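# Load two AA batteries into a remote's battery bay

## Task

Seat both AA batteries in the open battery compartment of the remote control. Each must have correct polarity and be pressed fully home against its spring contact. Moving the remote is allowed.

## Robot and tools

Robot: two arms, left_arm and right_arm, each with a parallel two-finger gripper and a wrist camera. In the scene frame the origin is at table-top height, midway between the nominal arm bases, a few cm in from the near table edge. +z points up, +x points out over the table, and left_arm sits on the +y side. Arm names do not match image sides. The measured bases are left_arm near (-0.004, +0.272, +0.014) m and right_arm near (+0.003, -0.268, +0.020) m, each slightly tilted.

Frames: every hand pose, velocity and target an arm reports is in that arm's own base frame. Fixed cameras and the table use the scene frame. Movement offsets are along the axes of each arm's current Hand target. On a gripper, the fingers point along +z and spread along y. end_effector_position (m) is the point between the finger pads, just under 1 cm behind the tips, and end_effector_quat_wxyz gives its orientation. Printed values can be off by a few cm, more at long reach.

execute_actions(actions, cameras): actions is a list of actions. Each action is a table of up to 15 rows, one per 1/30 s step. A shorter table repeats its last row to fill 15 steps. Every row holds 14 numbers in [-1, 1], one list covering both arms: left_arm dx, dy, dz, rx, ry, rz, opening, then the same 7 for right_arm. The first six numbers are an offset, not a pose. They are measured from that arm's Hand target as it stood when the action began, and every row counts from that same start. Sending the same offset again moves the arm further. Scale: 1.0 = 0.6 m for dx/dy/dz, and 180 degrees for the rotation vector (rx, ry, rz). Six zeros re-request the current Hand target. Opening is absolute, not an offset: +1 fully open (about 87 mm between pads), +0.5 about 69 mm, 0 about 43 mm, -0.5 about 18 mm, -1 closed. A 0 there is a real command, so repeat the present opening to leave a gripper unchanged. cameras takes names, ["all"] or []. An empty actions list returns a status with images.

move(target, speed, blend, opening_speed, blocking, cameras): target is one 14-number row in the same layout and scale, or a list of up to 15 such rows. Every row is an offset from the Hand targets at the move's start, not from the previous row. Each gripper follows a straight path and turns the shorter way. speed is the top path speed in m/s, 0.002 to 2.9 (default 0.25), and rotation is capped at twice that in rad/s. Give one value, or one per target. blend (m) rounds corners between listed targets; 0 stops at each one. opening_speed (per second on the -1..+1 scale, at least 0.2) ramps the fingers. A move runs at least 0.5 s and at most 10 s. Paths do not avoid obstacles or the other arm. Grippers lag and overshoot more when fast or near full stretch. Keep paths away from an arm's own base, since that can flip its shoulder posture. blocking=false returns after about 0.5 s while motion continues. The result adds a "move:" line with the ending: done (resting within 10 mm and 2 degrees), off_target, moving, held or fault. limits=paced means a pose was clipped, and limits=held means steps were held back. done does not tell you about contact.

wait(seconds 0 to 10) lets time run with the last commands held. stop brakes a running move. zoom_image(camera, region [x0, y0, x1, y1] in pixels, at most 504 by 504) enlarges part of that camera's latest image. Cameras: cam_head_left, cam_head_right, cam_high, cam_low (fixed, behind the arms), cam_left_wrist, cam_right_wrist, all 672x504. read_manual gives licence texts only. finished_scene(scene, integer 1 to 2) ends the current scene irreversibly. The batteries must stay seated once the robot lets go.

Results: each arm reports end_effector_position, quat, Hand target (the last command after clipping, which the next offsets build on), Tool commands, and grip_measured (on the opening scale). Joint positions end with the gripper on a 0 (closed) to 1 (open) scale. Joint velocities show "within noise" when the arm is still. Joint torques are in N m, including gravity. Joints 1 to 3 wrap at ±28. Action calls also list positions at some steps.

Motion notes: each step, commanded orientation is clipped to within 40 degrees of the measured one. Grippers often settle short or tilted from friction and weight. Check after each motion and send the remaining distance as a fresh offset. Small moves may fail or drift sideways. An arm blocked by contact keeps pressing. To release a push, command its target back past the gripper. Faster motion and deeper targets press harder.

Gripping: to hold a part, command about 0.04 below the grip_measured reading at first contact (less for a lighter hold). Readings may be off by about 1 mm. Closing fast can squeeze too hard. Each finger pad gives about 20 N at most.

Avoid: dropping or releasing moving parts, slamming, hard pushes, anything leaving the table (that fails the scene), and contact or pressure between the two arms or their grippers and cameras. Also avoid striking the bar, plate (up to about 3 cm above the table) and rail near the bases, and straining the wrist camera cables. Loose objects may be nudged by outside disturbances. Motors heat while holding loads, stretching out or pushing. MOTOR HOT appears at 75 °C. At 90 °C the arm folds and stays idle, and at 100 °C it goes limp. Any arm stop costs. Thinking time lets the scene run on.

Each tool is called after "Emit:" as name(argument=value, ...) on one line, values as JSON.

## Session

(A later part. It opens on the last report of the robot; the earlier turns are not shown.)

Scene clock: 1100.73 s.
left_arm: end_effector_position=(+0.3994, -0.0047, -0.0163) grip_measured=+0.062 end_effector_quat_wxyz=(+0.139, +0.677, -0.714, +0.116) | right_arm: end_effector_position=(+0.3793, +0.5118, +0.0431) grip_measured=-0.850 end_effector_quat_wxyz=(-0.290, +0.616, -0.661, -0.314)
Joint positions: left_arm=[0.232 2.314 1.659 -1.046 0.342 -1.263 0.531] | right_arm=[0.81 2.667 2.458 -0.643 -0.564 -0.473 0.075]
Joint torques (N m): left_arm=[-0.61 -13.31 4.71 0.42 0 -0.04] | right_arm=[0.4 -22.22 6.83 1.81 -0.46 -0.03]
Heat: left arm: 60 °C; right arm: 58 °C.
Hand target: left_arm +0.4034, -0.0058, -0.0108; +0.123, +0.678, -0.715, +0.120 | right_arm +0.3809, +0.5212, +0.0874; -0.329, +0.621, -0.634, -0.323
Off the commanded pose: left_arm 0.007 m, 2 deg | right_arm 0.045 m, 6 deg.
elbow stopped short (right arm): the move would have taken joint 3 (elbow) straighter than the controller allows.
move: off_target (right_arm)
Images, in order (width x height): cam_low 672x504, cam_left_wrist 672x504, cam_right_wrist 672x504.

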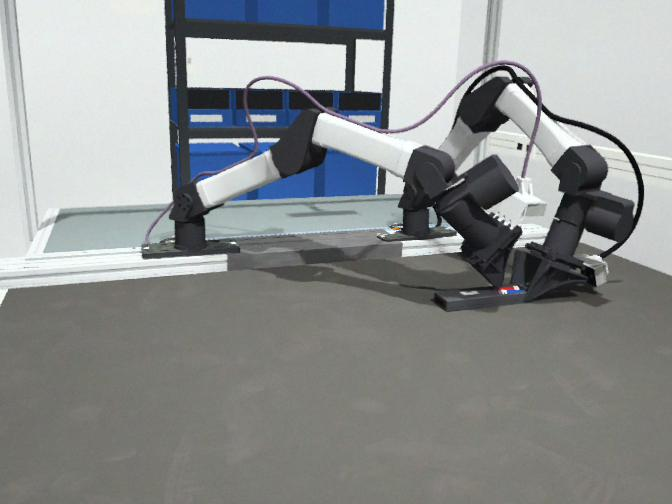

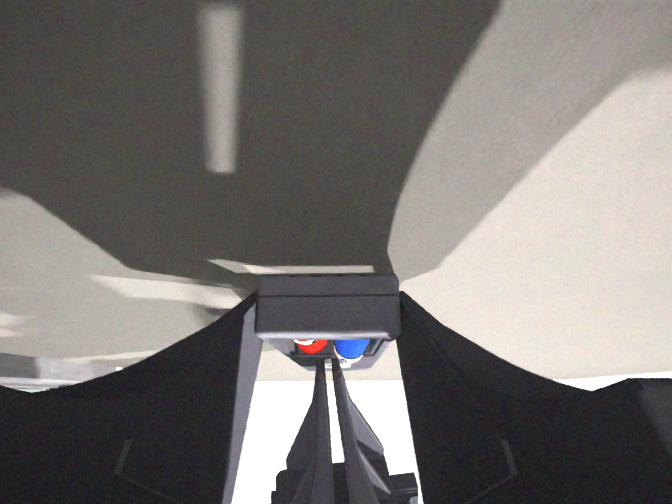

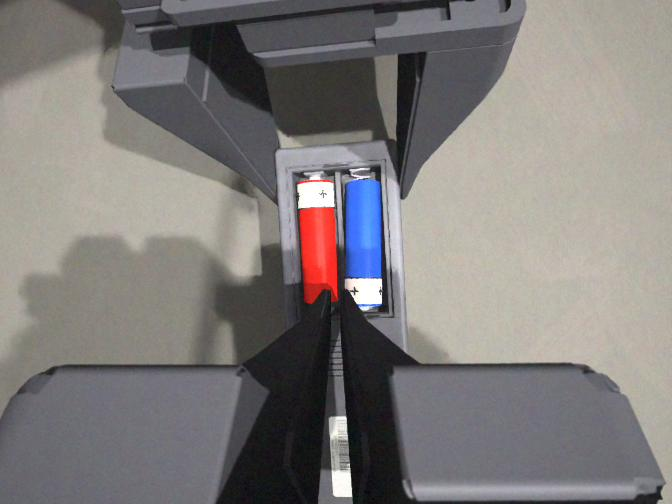

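Emit:
move(target=[0,0,0,0,0,0,-0.05,0.05,0,-0.11,0,0,0,-0.85], speed=0.08, cameras=["cam_low","cam_right_wrist","cam_left_wrist"])

Emit:
zoom_image(camera="cam_right_wrist", region=[240, 100, 440, 320])

Emit:
zoom_image(camera="cam_low", region=[440, 240, 560, 320])

Scene clock: 1107.80 s.
left_arm: end_effector_position=(+0.3995, -0.0049, -0.0161) grip_measured=+0.062 end_effector_quat_wxyz=(+0.140, +0.677, -0.713, +0.117) | right_arm: end_effector_position=(+0.3770, +0.4437, +0.0638) grip_measured=-0.850 end_effector_quat_wxyz=(-0.291, +0.614, -0.662, -0.316)
Joint positions: left_arm=[0.232 2.314 1.659 -1.046 0.343 -1.264 0.531] | right_arm=[0.72 2.372 2.002 -0.521 -0.626 -0.549 0.075]
Joint torques (N m): left_arm=[-0.55 -13.33 4.78 0.4 -0.03 -0.04] | right_arm=[0.03 -20.07 6.41 1.74 -0.55 -0.11]
Heat: left arm: 61 °C; right arm: 60 °C.
Hand target: left_arm +0.4035, -0.0058, -0.0108; +0.123, +0.678, -0.715, +0.121 | right_arm +0.3795, +0.4501, +0.1009; -0.329, +0.621, -0.633, -0.323
Off the commanded pose: left_arm 0.007 m, 2 deg | right_arm 0.038 m, 6 deg.
move: off_target (right_arm)
Images, in order (width x height): cam_low 672x504, cam_left_wrist 672x504, cam_right_wrist 672x504.

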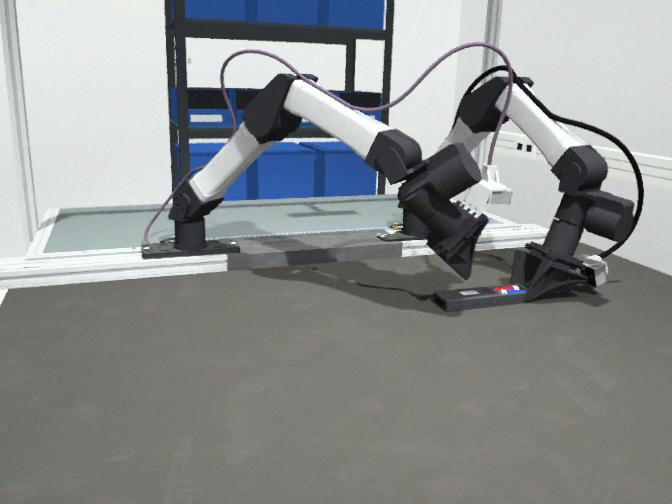

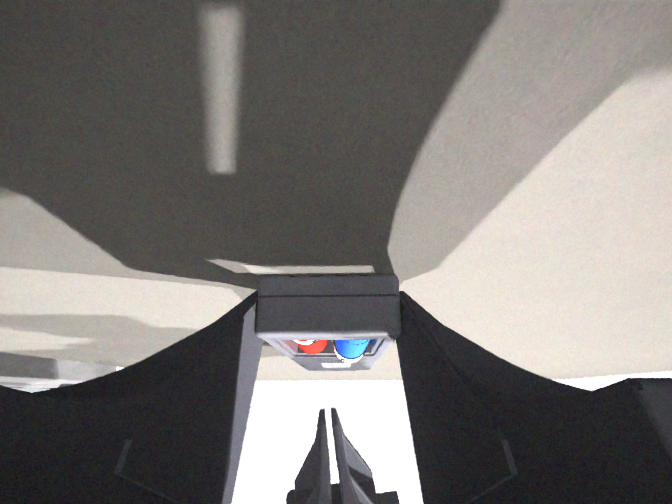

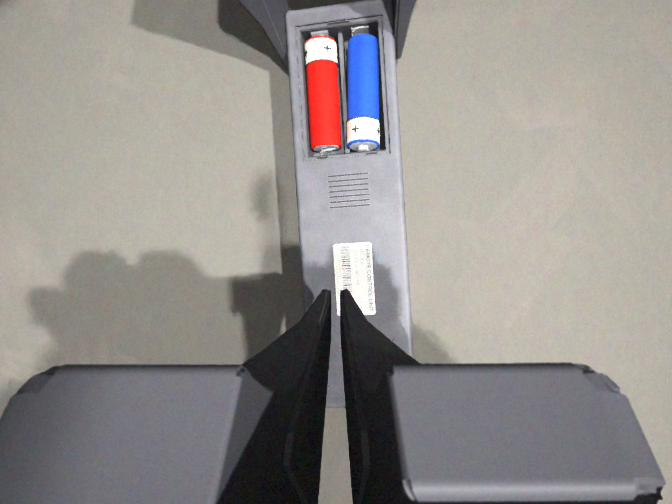

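Scaled by 2.291 from the camera's 672x504 image, which has a finer 960x720 frame.

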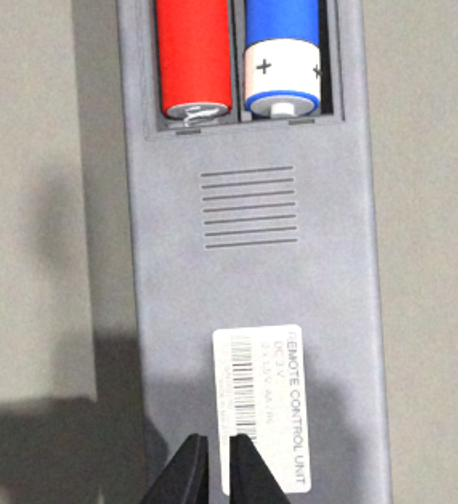

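Scaled by 4.200 from the camera's 672x504 image, which has a finer 960x720 frame.

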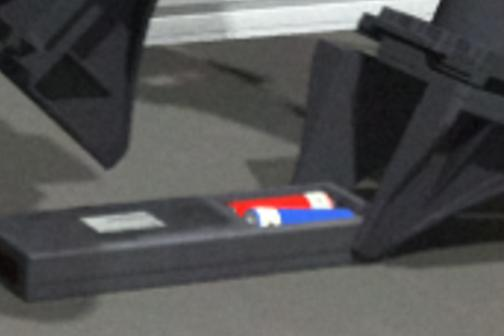

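Emit:
move(target=[[0,0,0,0,0,0,-0.05,0,-0.014,0.03,0,0,0,-0.85],[0,0,0,0,0,0,-0.05,0.02,-0.014,0.105,0,0,0,-0.85]], speed=0.06, cameras=["cam_low","cam_right_wrist"])

Emit:
zoom_image(camera="cam_right_wrist", region=[240, 140, 440, 340])

Emit:
zoom_image(camera="cam_low", region=[440, 240, 560, 320])

Scene clock: 1120.97 s.
left_arm: end_effector_position=(+0.3995, -0.0049, -0.0161) grip_measured=+0.062 end_effector_quat_wxyz=(+0.140, +0.677, -0.713, +0.117) | right_arm: end_effector_position=(+0.3837, +0.4850, +0.0517) grip_measured=-0.850 end_effector_quat_wxyz=(-0.315, +0.623, -0.640, -0.323)
Joint positions: left_arm=[0.232 2.314 1.659 -1.046 0.343 -1.264 0.531] | right_arm=[0.764 2.499 2.145 -0.463 -0.619 -0.528 0.075]
Joint torques (N m): left_arm=[-0.61 -13.3 4.7 0.37 -0.04 -0.05] | right_arm=[0.57 -12.81 9.88 1.85 -0.24 0.15]
Heat: left arm: 62 °C; right arm: 66 °C.
Hand target: left_arm +0.4035, -0.0058, -0.0108; +0.123, +0.678, -0.715, +0.121 | right_arm +0.3887, +0.4945, +0.0548; -0.329, +0.621, -0.634, -0.323
Off the commanded pose: left_arm 0.007 m, 2 deg | right_arm 0.011 m, 2 deg.
move: off_target (right_arm)
Images, in order (width x height): cam_low 672x504, cam_right_wrist 672x504.

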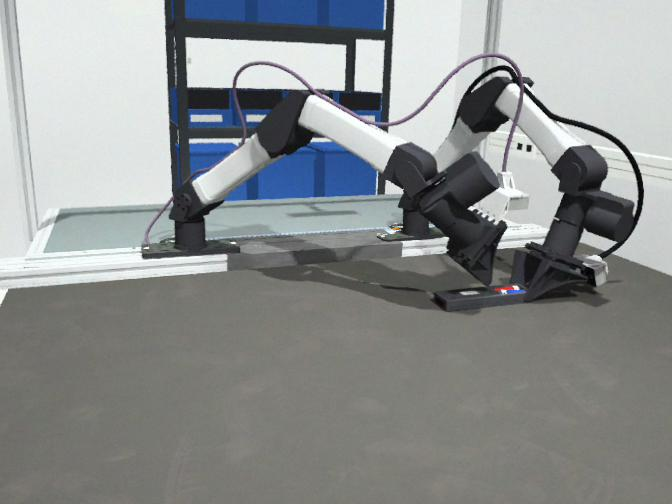

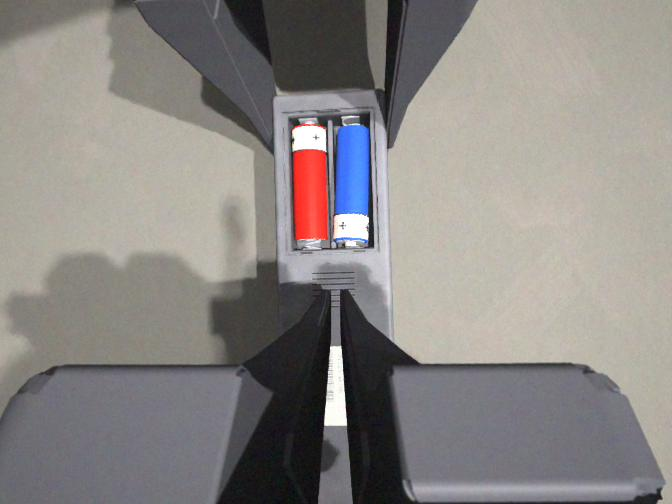

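Scaled by 2.520 from the camera's 672x504 image, which has a finer 960x720 frame.

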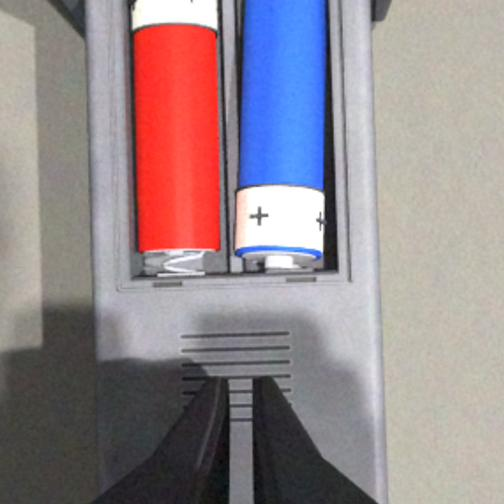

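Scaled by 4.200 from the camera's 672x504 image, which has a finer 960x720 frame.

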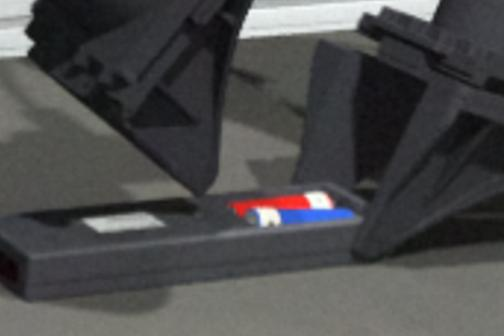

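Emit:
move(target=[0,0,0,0,0,0,-0.05,-0.006,-0.012,0.022,0,0,0,-0.85], speed=0.05, cameras=["cam_low","cam_right_wrist"])

Emit:
zoom_image(camera="cam_right_wrist", region=[240, 140, 440, 340])

Emit:
zoom_image(camera="cam_low", region=[440, 240, 560, 320])

Scene clock: 1126.87 s.
left_arm: end_effector_position=(+0.3995, -0.0049, -0.0161) grip_measured=+0.062 end_effector_quat_wxyz=(+0.140, +0.677, -0.713, +0.117) | right_arm: end_effector_position=(+0.3967, +0.5018, +0.0523) grip_measured=-0.850 end_effector_quat_wxyz=(-0.330, +0.622, -0.633, -0.322)
Joint positions: left_arm=[0.232 2.314 1.659 -1.046 0.343 -1.264 0.531] | right_arm=[0.77 2.587 2.294 -0.486 -0.614 -0.521 0.075]
Joint torques (N m): left_arm=[-0.57 -13.3 4.89 0.39 -0.03 -0.05] | right_arm=[0.66 -13.12 9.98 1.54 -0.24 0.16]
Heat: left arm: 62 °C; right arm: 64 °C.
Hand target: left_arm +0.4035, -0.0058, -0.0108; +0.123, +0.678, -0.715, +0.121 | right_arm +0.3962, +0.5073, +0.0500; -0.329, +0.621, -0.633, -0.323
Off the commanded pose: left_arm 0.007 m, 2 deg | right_arm 0.006 m, 0 deg.
move: done
Images, in order (width x height): cam_low 672x504, cam_right_wrist 672x504.

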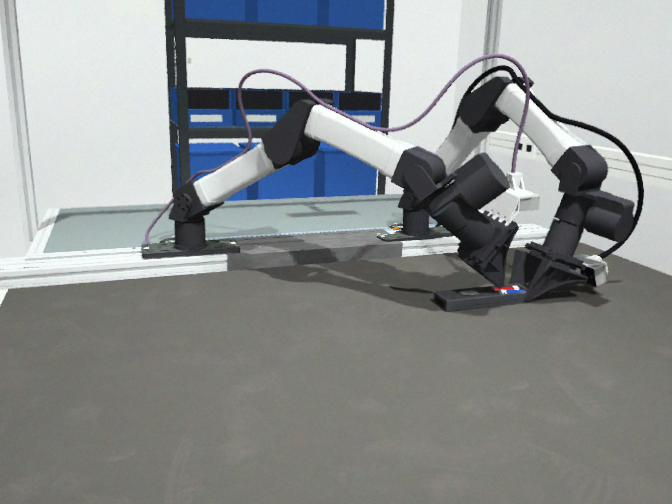

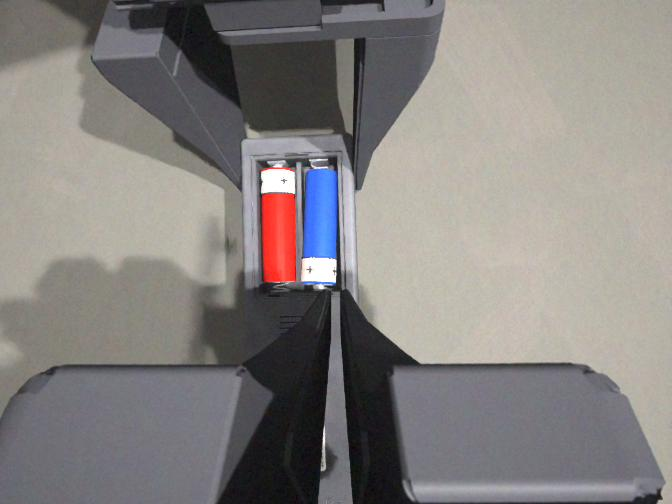

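Scaled by 2.520 from the camera's 672x504 image, which has a finer 960x720 frame.

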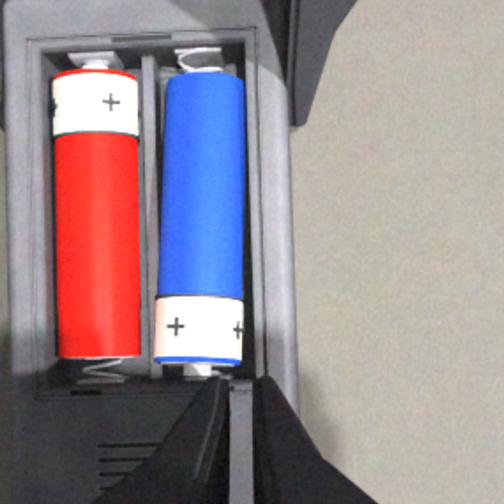

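Scaled by 4.200 from the camera's 672x504 image, which has a finer 960x720 frame.

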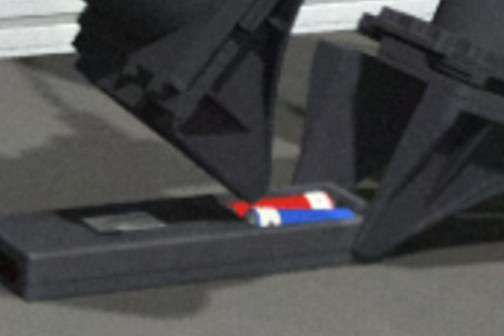

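Emit:
move(target=[[0,0,0,0,0,0,-0.05,0,0,-0.014,0,0,0,-0.85],[0,0,0,0,0,0,-0.05,0.004,0.01,-0.012,0,0,0,-0.85]], speed=0.05, cameras=["cam_low","cam_right_wrist"])

Emit:
zoom_image(camera="cam_right_wrist", region=[240, 140, 440, 340])

Emit:
zoom_image(camera="cam_low", region=[440, 240, 560, 320])

Scene clock: 1132.67 s.
left_arm: end_effector_position=(+0.3995, -0.0049, -0.0161) grip_measured=+0.062 end_effector_quat_wxyz=(+0.140, +0.677, -0.713, +0.117) | right_arm: end_effector_position=(+0.3938, +0.4977, +0.0410) grip_measured=-0.850 end_effector_quat_wxyz=(-0.322, +0.621, -0.637, -0.323)
Joint positions: left_arm=[0.232 2.314 1.659 -1.046 0.343 -1.264 0.531] | right_arm=[0.768 2.58 2.245 -0.461 -0.615 -0.52 0.075]
Joint torques (N m): left_arm=[-0.57 -13.3 4.57 0.39 -0.02 -0.02] | right_arm=[0.7 -18.11 5.24 1.66 -0.25 0.12]
Heat: left arm: 63 °C; right arm: 63 °C.
Hand target: left_arm +0.4035, -0.0058, -0.0108; +0.123, +0.678, -0.715, +0.121 | right_arm +0.3900, +0.5002, +0.0525; -0.329, +0.621, -0.633, -0.323
Off the commanded pose: left_arm 0.007 m, 2 deg | right_arm 0.012 m, 1 deg.
move: off_target (right_arm)
Images, in order (width x height): cam_low 672x504, cam_right_wrist 672x504.

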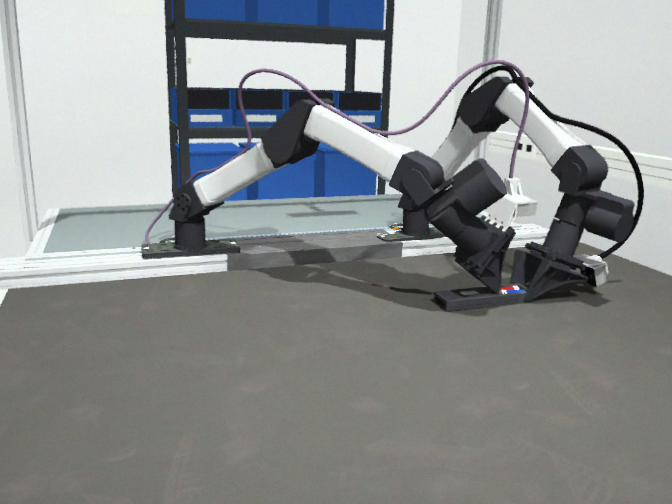

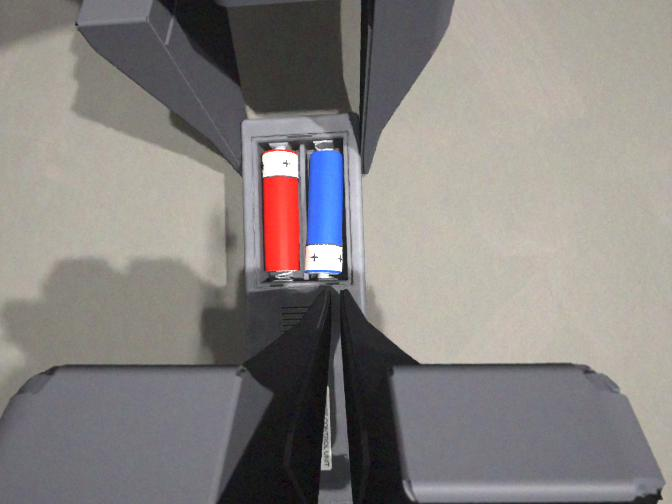

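Scaled by 2.520 from the camera's 672x504 image, which has a finer 960x720 frame.

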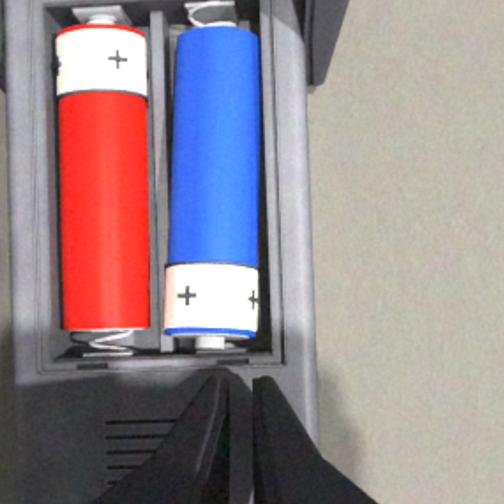

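Scaled by 4.200 from the camera's 672x504 image, which has a finer 960x720 frame.

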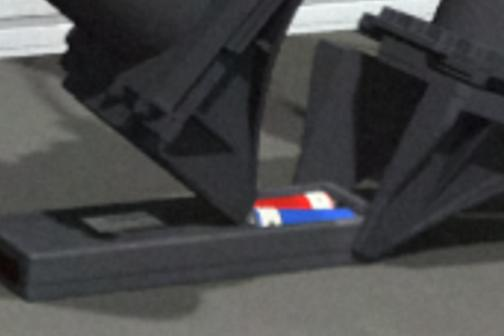

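Emit:
move(target=[[0,0,0,0,0,0,-0.05,-0.025,0.008,-0.01,0,0,0,-0.85],[0,0,0,0,0,0,-0.05,-0.012,0.008,-0.002,0,0,0,-0.85]], speed=0.05, cameras=["cam_low","cam_right_wrist"])

Emit:
zoom_image(camera="cam_right_wrist", region=[240, 140, 440, 340])

Emit:
zoom_image(camera="cam_low", region=[440, 240, 560, 320])

Scene clock: 1144.10 s.
left_arm: end_effector_position=(+0.3995, -0.0049, -0.0161) grip_measured=+0.062 end_effector_quat_wxyz=(+0.140, +0.677, -0.713, +0.117) | right_arm: end_effector_position=(+0.3937, +0.4977, +0.0413) grip_measured=-0.850 end_effector_quat_wxyz=(-0.322, +0.620, -0.639, -0.323)
Joint positions: left_arm=[0.232 2.314 1.659 -1.046 0.343 -1.264 0.531] | right_arm=[0.768 2.579 2.245 -0.461 -0.613 -0.515 0.075]
Joint torques (N m): left_arm=[-0.47 -13.31 4.77 0.39 -0.03 -0.06] | right_arm=[1.58 -19.11 5.7 1.54 -0.2 0.16]
Heat: left arm: 63 °C; right arm: 67 °C.
Hand target: left_arm +0.4035, -0.0058, -0.0108; +0.123, +0.678, -0.715, +0.121 | right_arm +0.3853, +0.5034, +0.0590; -0.329, +0.621, -0.633, -0.323
Off the commanded pose: left_arm 0.007 m, 2 deg | right_arm 0.020 m, 1 deg.
move: off_target (right_arm)
Images, in order (width x height): cam_low 672x504, cam_right_wrist 672x504.

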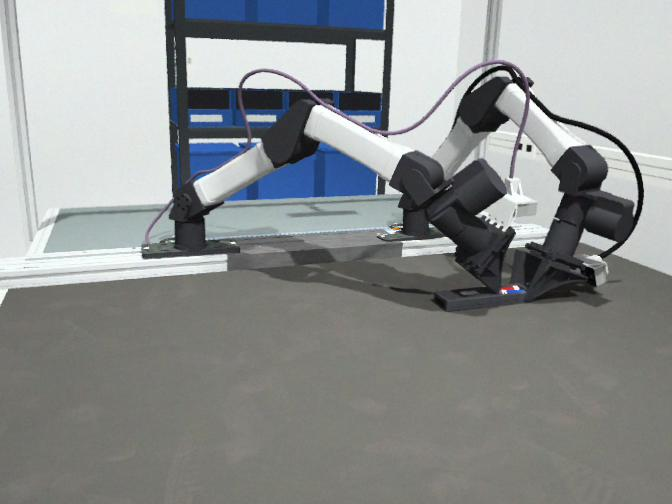

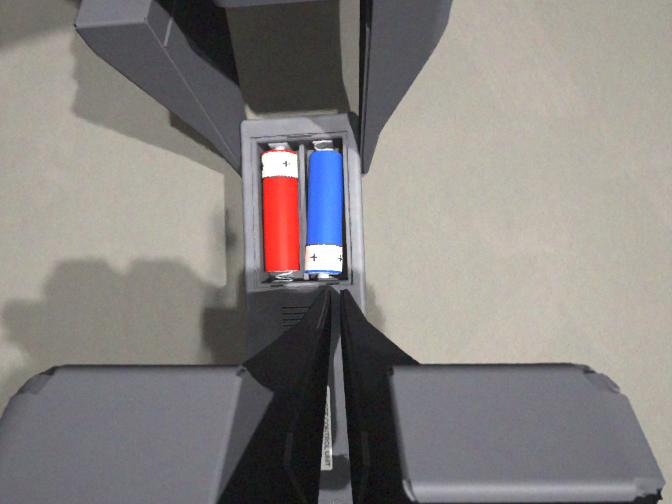

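Scaled by 2.520 from the camera's 672x504 image, which has a finer 960x720 frame.

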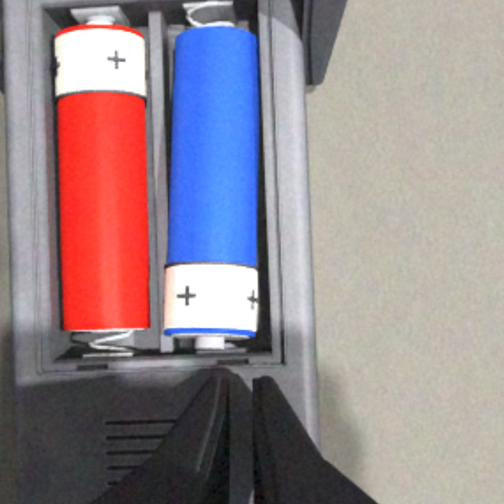

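Scaled by 4.200 from the camera's 672x504 image, which has a finer 960x720 frame.

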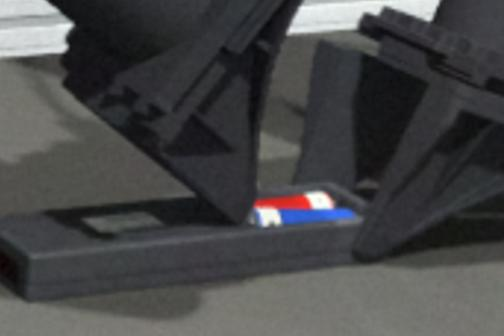

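Emit:
move(target=[[0,0,0,0,0,0,-0.05,-0.07,0,-0.05,0,0,0,-0.85],[0,0,0,0,0,0,-0.05,-0.02,-0.008,-0.02,0,0,0,-0.85],[0,0,0,0,0,0,-0.05,0.018,-0.008,0.006,0,0,0,-0.85]], speed=0.08, cameras=["cam_low","cam_right_wrist"])

Emit:
zoom_image(camera="cam_right_wrist", region=[240, 140, 440, 340])

Emit:
zoom_image(camera="cam_low", region=[440, 240, 560, 320])

Scene clock: 1153.57 s.
left_arm: end_effector_position=(+0.4001, -0.0048, -0.0161) grip_measured=+0.062 end_effector_quat_wxyz=(+0.139, +0.678, -0.712, +0.117) | right_arm: end_effector_position=(+0.3874, +0.4978, +0.0407) grip_measured=-0.850 end_effector_quat_wxyz=(-0.315, +0.621, -0.638, -0.330)
Joint positions: left_arm=[0.232 2.313 1.659 -1.044 0.343 -1.268 0.531] | right_arm=[0.772 2.571 2.229 -0.463 -0.629 -0.512 0.075]
Joint torques (N m): left_arm=[-0.61 -13.23 4.83 0.37 0 0] | right_arm=[0.38 -17.02 5.45 1.83 -0.13 0.04]
Heat: left arm: 64 °C; right arm: 70 °C.
Hand target: left_arm +0.4034, -0.0058, -0.0109; +0.123, +0.678, -0.715, +0.120 | right_arm +0.3901, +0.5001, +0.0481; -0.329, +0.621, -0.633, -0.323
Off the commanded pose: left_arm 0.006 m, 2 deg | right_arm 0.008 m, 2 deg.
move: done
Images, in order (width x height): cam_low 672x504, cam_right_wrist 672x504.

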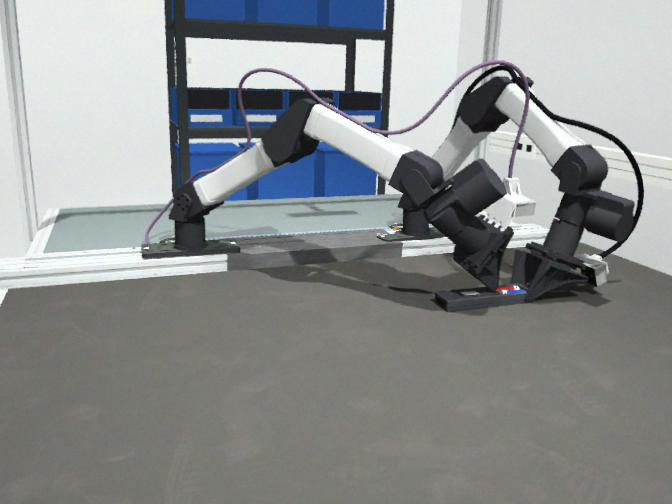

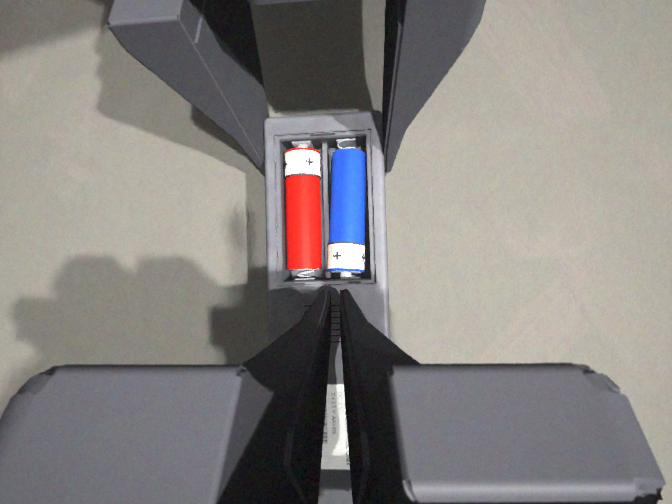

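Scaled by 2.520 from the camera's 672x504 image, which has a finer 960x720 frame.

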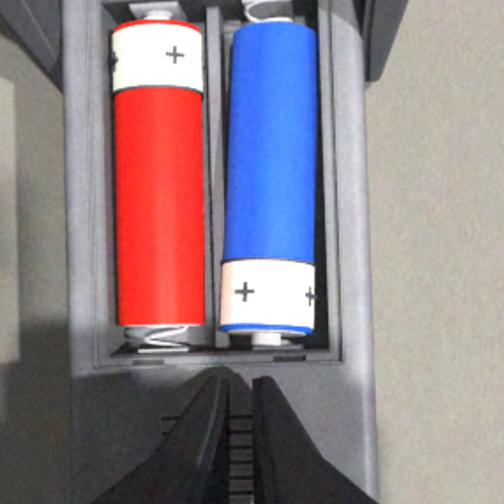

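Scaled by 4.200 from the camera's 672x504 image, which has a finer 960x720 frame.

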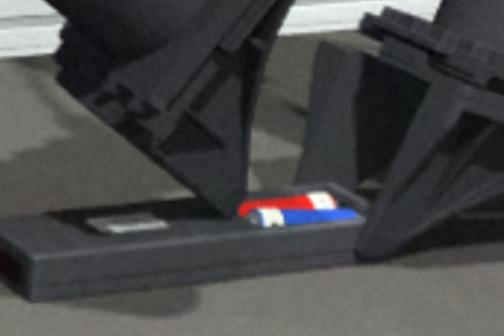

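Emit:
move(target=[[0,0,0,0,0,0,-0.05,-0.03,-0.011,0.005,0,0,0,-0.85],[0.03,0,0.01,0,0,0,-0.05,-0.02,-0.011,0.05,0,0,0,-0.85]], speed=0.04, cameras=["cam_low","cam_right_wrist"])

Emit:
zoom_image(camera="cam_right_wrist", region=[240, 140, 440, 340])

Emit:
zoom_image(camera="cam_low", region=[440, 240, 560, 320])

Scene clock: 1161.43 s.
left_arm: end_effector_position=(+0.3986, -0.0217, -0.0159) grip_measured=+0.062 end_effector_quat_wxyz=(+0.139, +0.678, -0.712, +0.116) | right_arm: end_effector_position=(+0.3994, +0.5261, +0.0441) grip_measured=-0.850 end_effector_quat_wxyz=(-0.332, +0.622, -0.632, -0.322)
Joint positions: left_arm=[0.192 2.292 1.622 -1.016 0.347 -1.31 0.531] | right_arm=[0.797 2.73 2.532 -0.564 -0.593 -0.496 0.075]
Joint torques (N m): left_arm=[-1.05 -13.27 4.85 0.43 -0.02 -0.03] | right_arm=[0.79 -13.63 10.02 1.56 -0.22 0.15]
Heat: left arm: 65 °C; right arm: 67 °C.
Hand target: left_arm +0.4023, -0.0248, -0.0104; +0.123, +0.678, -0.715, +0.120 | right_arm +0.3973, +0.5313, +0.0405; -0.329, +0.621, -0.634, -0.323
Off the commanded pose: left_arm 0.007 m, 2 deg | right_arm 0.007 m, 0 deg.
move: done
Images, in order (width x height): cam_low 672x504, cam_right_wrist 672x504.

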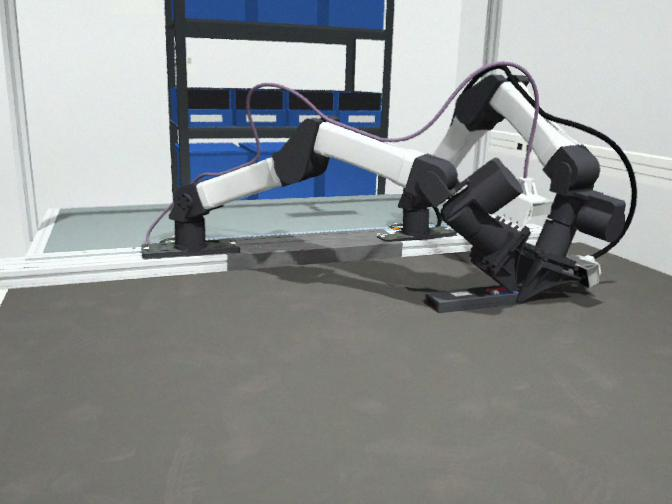

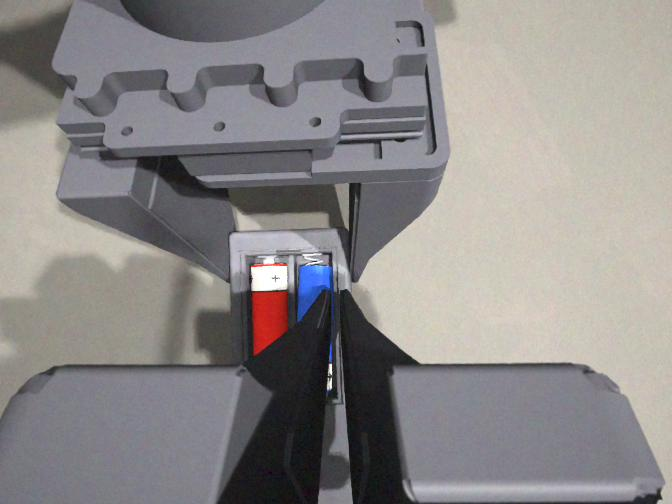

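Scaled by 2.520 from the camera's 672x504 image, which has a finer 960x720 frame.

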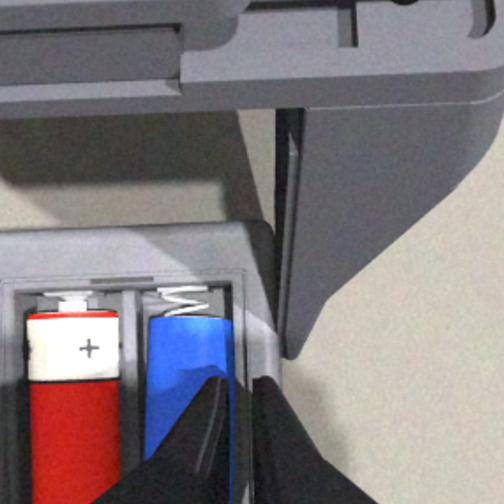

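Scaled by 4.200 from the camera's 672x504 image, which has a finer 960x720 frame.

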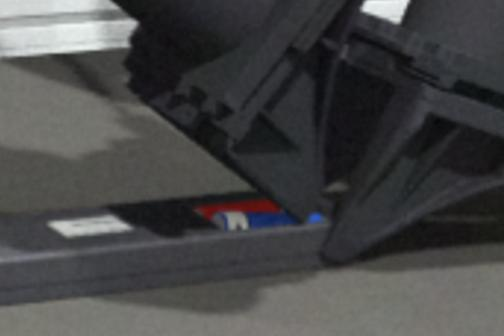

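Emit:
move(target=[[0,0,0,0,0,0,-0.05,-0.02,0,-0.12,0,0,0,-0.85],[0,0,0,0,0,0,-0.05,0.03,0,-0.17,0,0,0,-0.85]], speed=0.1, cameras=["cam_low","cam_right_wrist"])

Emit:
zoom_image(camera="cam_right_wrist", region=[240, 40, 440, 240])

Emit:
zoom_image(camera="cam_low", region=[440, 240, 560, 320])

Scene clock: 1168.47 s.
left_arm: end_effector_position=(+0.3986, -0.0223, -0.0158) grip_measured=+0.062 end_effector_quat_wxyz=(+0.140, +0.678, -0.712, +0.116) | right_arm: end_effector_position=(+0.3946, +0.4282, +0.0473) grip_measured=-0.850 end_effector_quat_wxyz=(-0.292, +0.611, -0.664, -0.317)
Joint positions: left_arm=[0.191 2.292 1.622 -1.016 0.347 -1.31 0.531] | right_arm=[0.674 2.405 1.997 -0.506 -0.653 -0.585 0.075]
Joint torques (N m): left_arm=[-1.01 -13.29 4.81 0.41 -0.01 -0.08] | right_arm=[0.55 -20.23 6.32 1.69 -0.57 -0.1]
Heat: left arm: 65 °C; right arm: 67 °C.
Hand target: left_arm +0.4023, -0.0249, -0.0104; +0.123, +0.678, -0.715, +0.120 | right_arm +0.3954, +0.4376, +0.0845; -0.329, +0.621, -0.633, -0.323
Off the commanded pose: left_arm 0.007 m, 2 deg | right_arm 0.038 m, 6 deg.
move: off_target (right_arm)
Images, in order (width x height): cam_low 672x504, cam_right_wrist 672x504.

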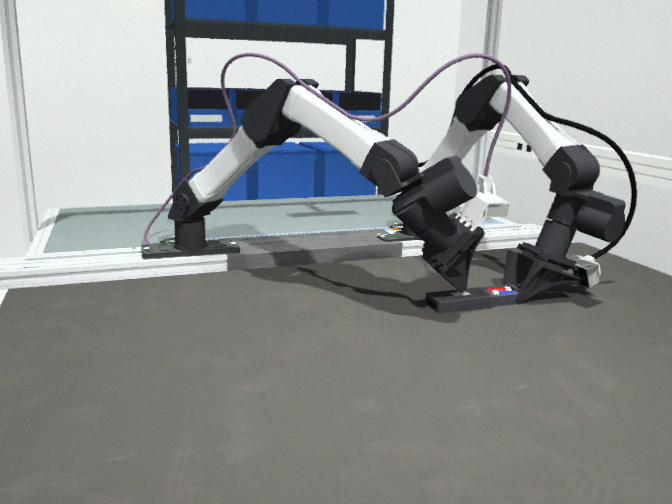

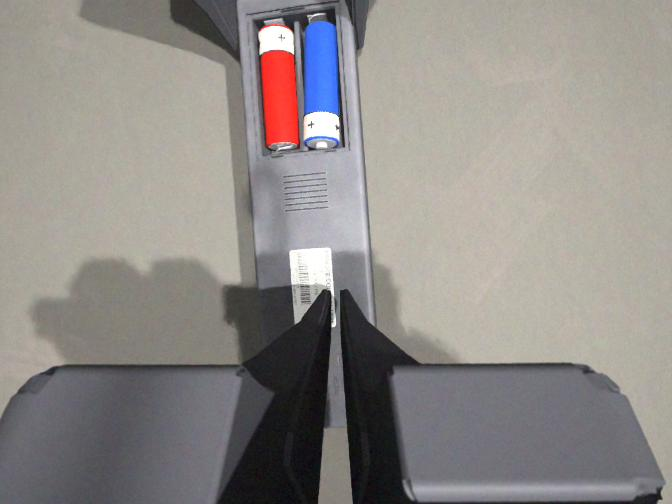

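Scaled by 2.520 from the camera's 672x504 image, which has a finer 960x720 frame.

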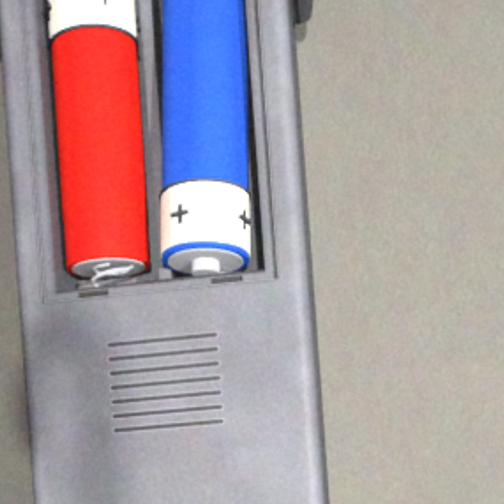

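Scaled by 4.200 from the camera's 672x504 image, which has a finer 960x720 frame.

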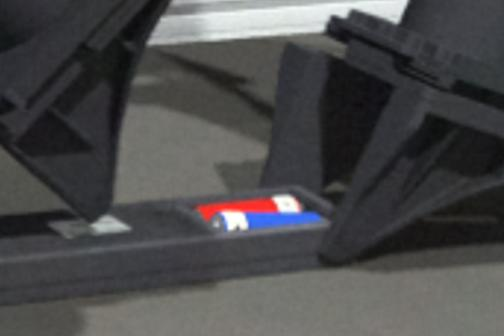

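Emit:
move(target=[[0,0,0,0,0,0,-0.05,0,0.009,0.02,0,0,0,-0.45],[0,0,0,0,0,0,-0.05,-0.004,0.009,0.083,0,0,0,-0.45]], speed=0.08, cameras=["cam_low","cam_right_wrist"])

Emit:
zoom_image(camera="cam_right_wrist", region=[240, 140, 440, 340])

Emit:
zoom_image(camera="cam_low", region=[440, 240, 560, 320])

Scene clock: 1186.47 s.
left_arm: end_effector_position=(+0.3986, -0.0223, -0.0158) grip_measured=+0.062 end_effector_quat_wxyz=(+0.140, +0.678, -0.712, +0.116) | right_arm: end_effector_position=(+0.3865, +0.4715, +0.0546) grip_measured=-0.450 end_effector_quat_wxyz=(-0.318, +0.623, -0.638, -0.323)
Joint positions: left_arm=[0.191 2.292 1.622 -1.016 0.347 -1.31 0.531] | right_arm=[0.742 2.455 2.076 -0.442 -0.634 -0.548 0.275]
Joint torques (N m): left_arm=[-1.03 -13.14 4.64 0.43 -0.02 -0.07] | right_arm=[0.53 -12.75 9.84 1.74 -0.27 0.16]
Heat: left arm: 66 °C; right arm: 74 °C. Fold the right arm in close to its base, or ease its load, before you think long.
Hand target: left_arm +0.4023, -0.0249, -0.0104; +0.123, +0.678, -0.715, +0.120 | right_arm +0.3909, +0.4798, +0.0578; -0.329, +0.621, -0.633, -0.323
Off the commanded pose: left_arm 0.007 m, 2 deg | right_arm 0.010 m, 1 deg.
MOTOR HOT: joint 2 (shoulder) of the right arm reports 74 °C; the controller's stop level is 90 °C. To cool a motor, set the load down, stop pushing, or move to a pose that needs little force.
move: done
Images, in order (width x height): cam_low 672x504, cam_right_wrist 672x504.

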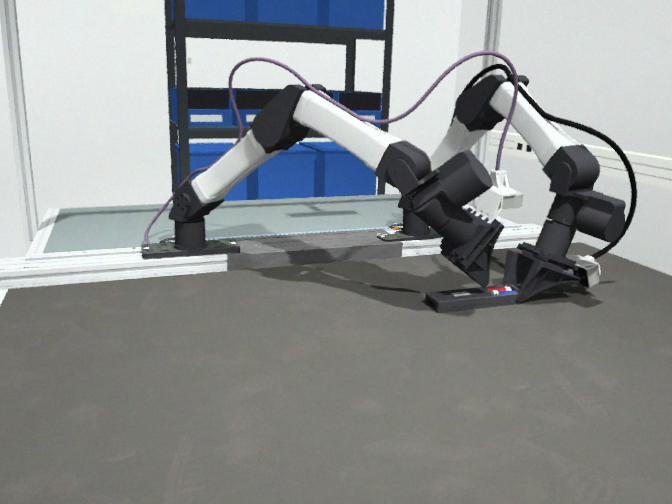

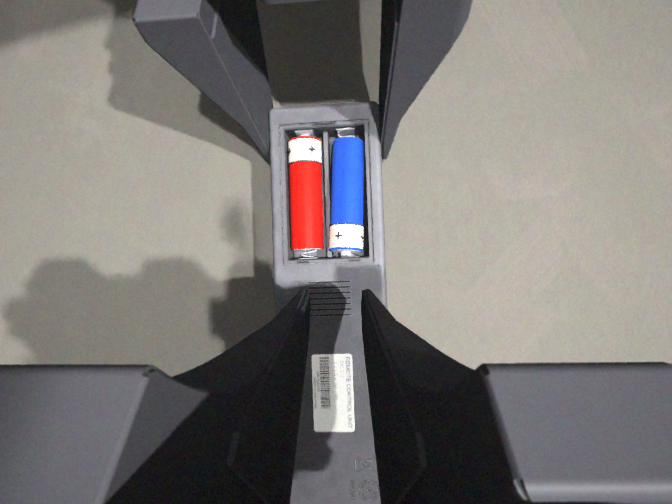

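Scaled by 2.520 from the camera's 672x504 image, which has a finer 960x720 frame.

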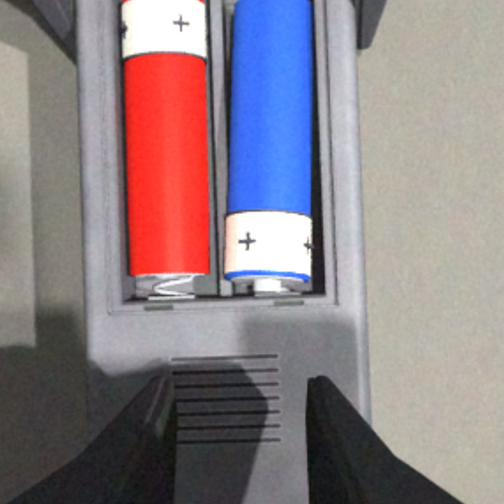

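Scaled by 4.200 from the camera's 672x504 image, which has a finer 960x720 frame.

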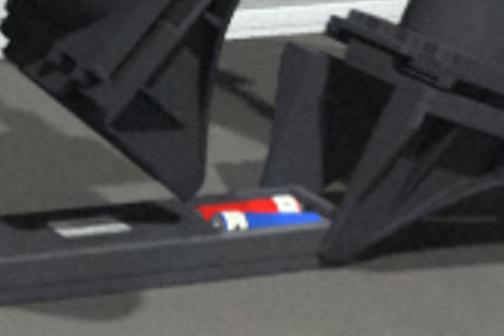

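Emit:
move(target=[[0,0,0,0,0,0,-0.05,0,0,-0.1,0,0,0,-0.45],[0,0,0,0,0,0,-0.05,0.053,0.167,-0.37,0,0,0,0.3],[-0.105,0,-0.034,0,0,0,-0.05,0.053,0.167,-0.37,0,0,0,0.3]], speed=0.12, cameras=["cam_low","cam_left_wrist","cam_head_left"])

Emit:
zoom_image(camera="cam_low", region=[440, 240, 560, 320])

Scene clock: 1199.87 s.
left_arm: end_effector_position=(+0.4003, +0.0364, -0.0164) grip_measured=+0.062 end_effector_quat_wxyz=(+0.131, +0.682, -0.709, +0.121) | right_arm: end_effector_position=(+0.2916, +0.2820, +0.1473) grip_measured=+0.300 end_effector_quat_wxyz=(-0.317, +0.616, -0.648, -0.317)
Joint positions: left_arm=[0.325 2.347 1.719 -1.084 0.331 -1.184 0.531] | right_arm=[0.521 1.652 1.292 -0.603 -0.754 -0.751 0.65]
Joint torques (N m): left_arm=[0.27 -10.59 10.04 0 -0.01 0.24] | right_arm=[-0.24 -11.08 6.28 1.24 -0.63 -0.11]
Heat: left arm: 67 °C; right arm: 69 °C.
Hand target: left_arm +0.4058, +0.0413, -0.0126; +0.123, +0.678, -0.715, +0.120 | right_arm +0.2869, +0.2818, +0.1593; -0.329, +0.621, -0.633, -0.323
Off the commanded pose: left_arm 0.008 m, 1 deg | right_arm 0.013 m, 2 deg.
MOTOR HOT: cleared for the motors of the right arm.
move: off_target (right_arm); target 2's new opening was sent with right_arm's hand 0.013 m and 2 deg from that target
Images, in order (width x height): cam_head_left 672x504, cam_low 672x504, cam_left_wrist 672x504.

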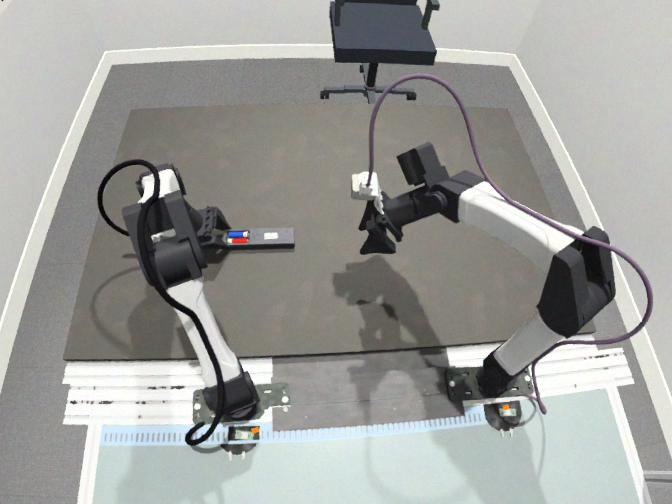

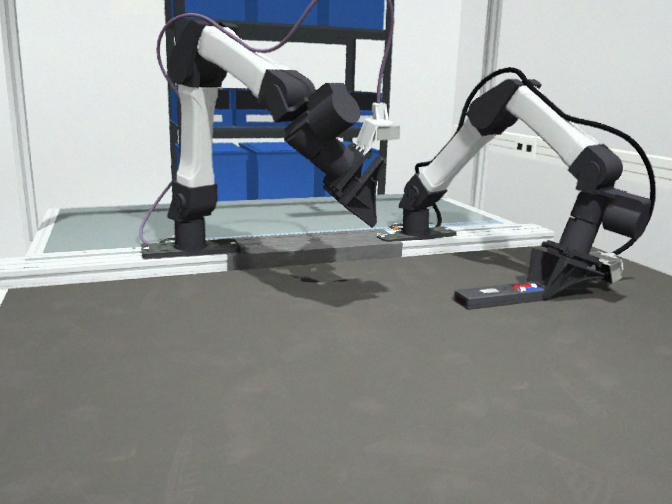

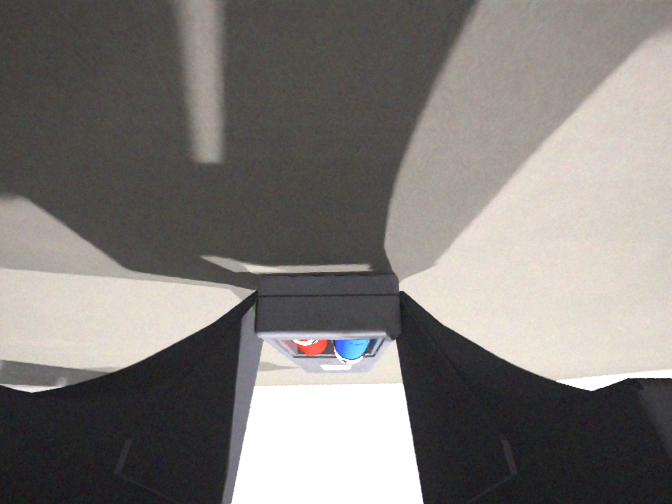

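Scaled by 4.200 from the camera's 672x504 image, which has a finer 960x720 frame.

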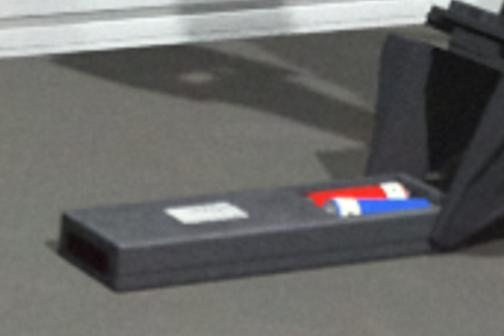

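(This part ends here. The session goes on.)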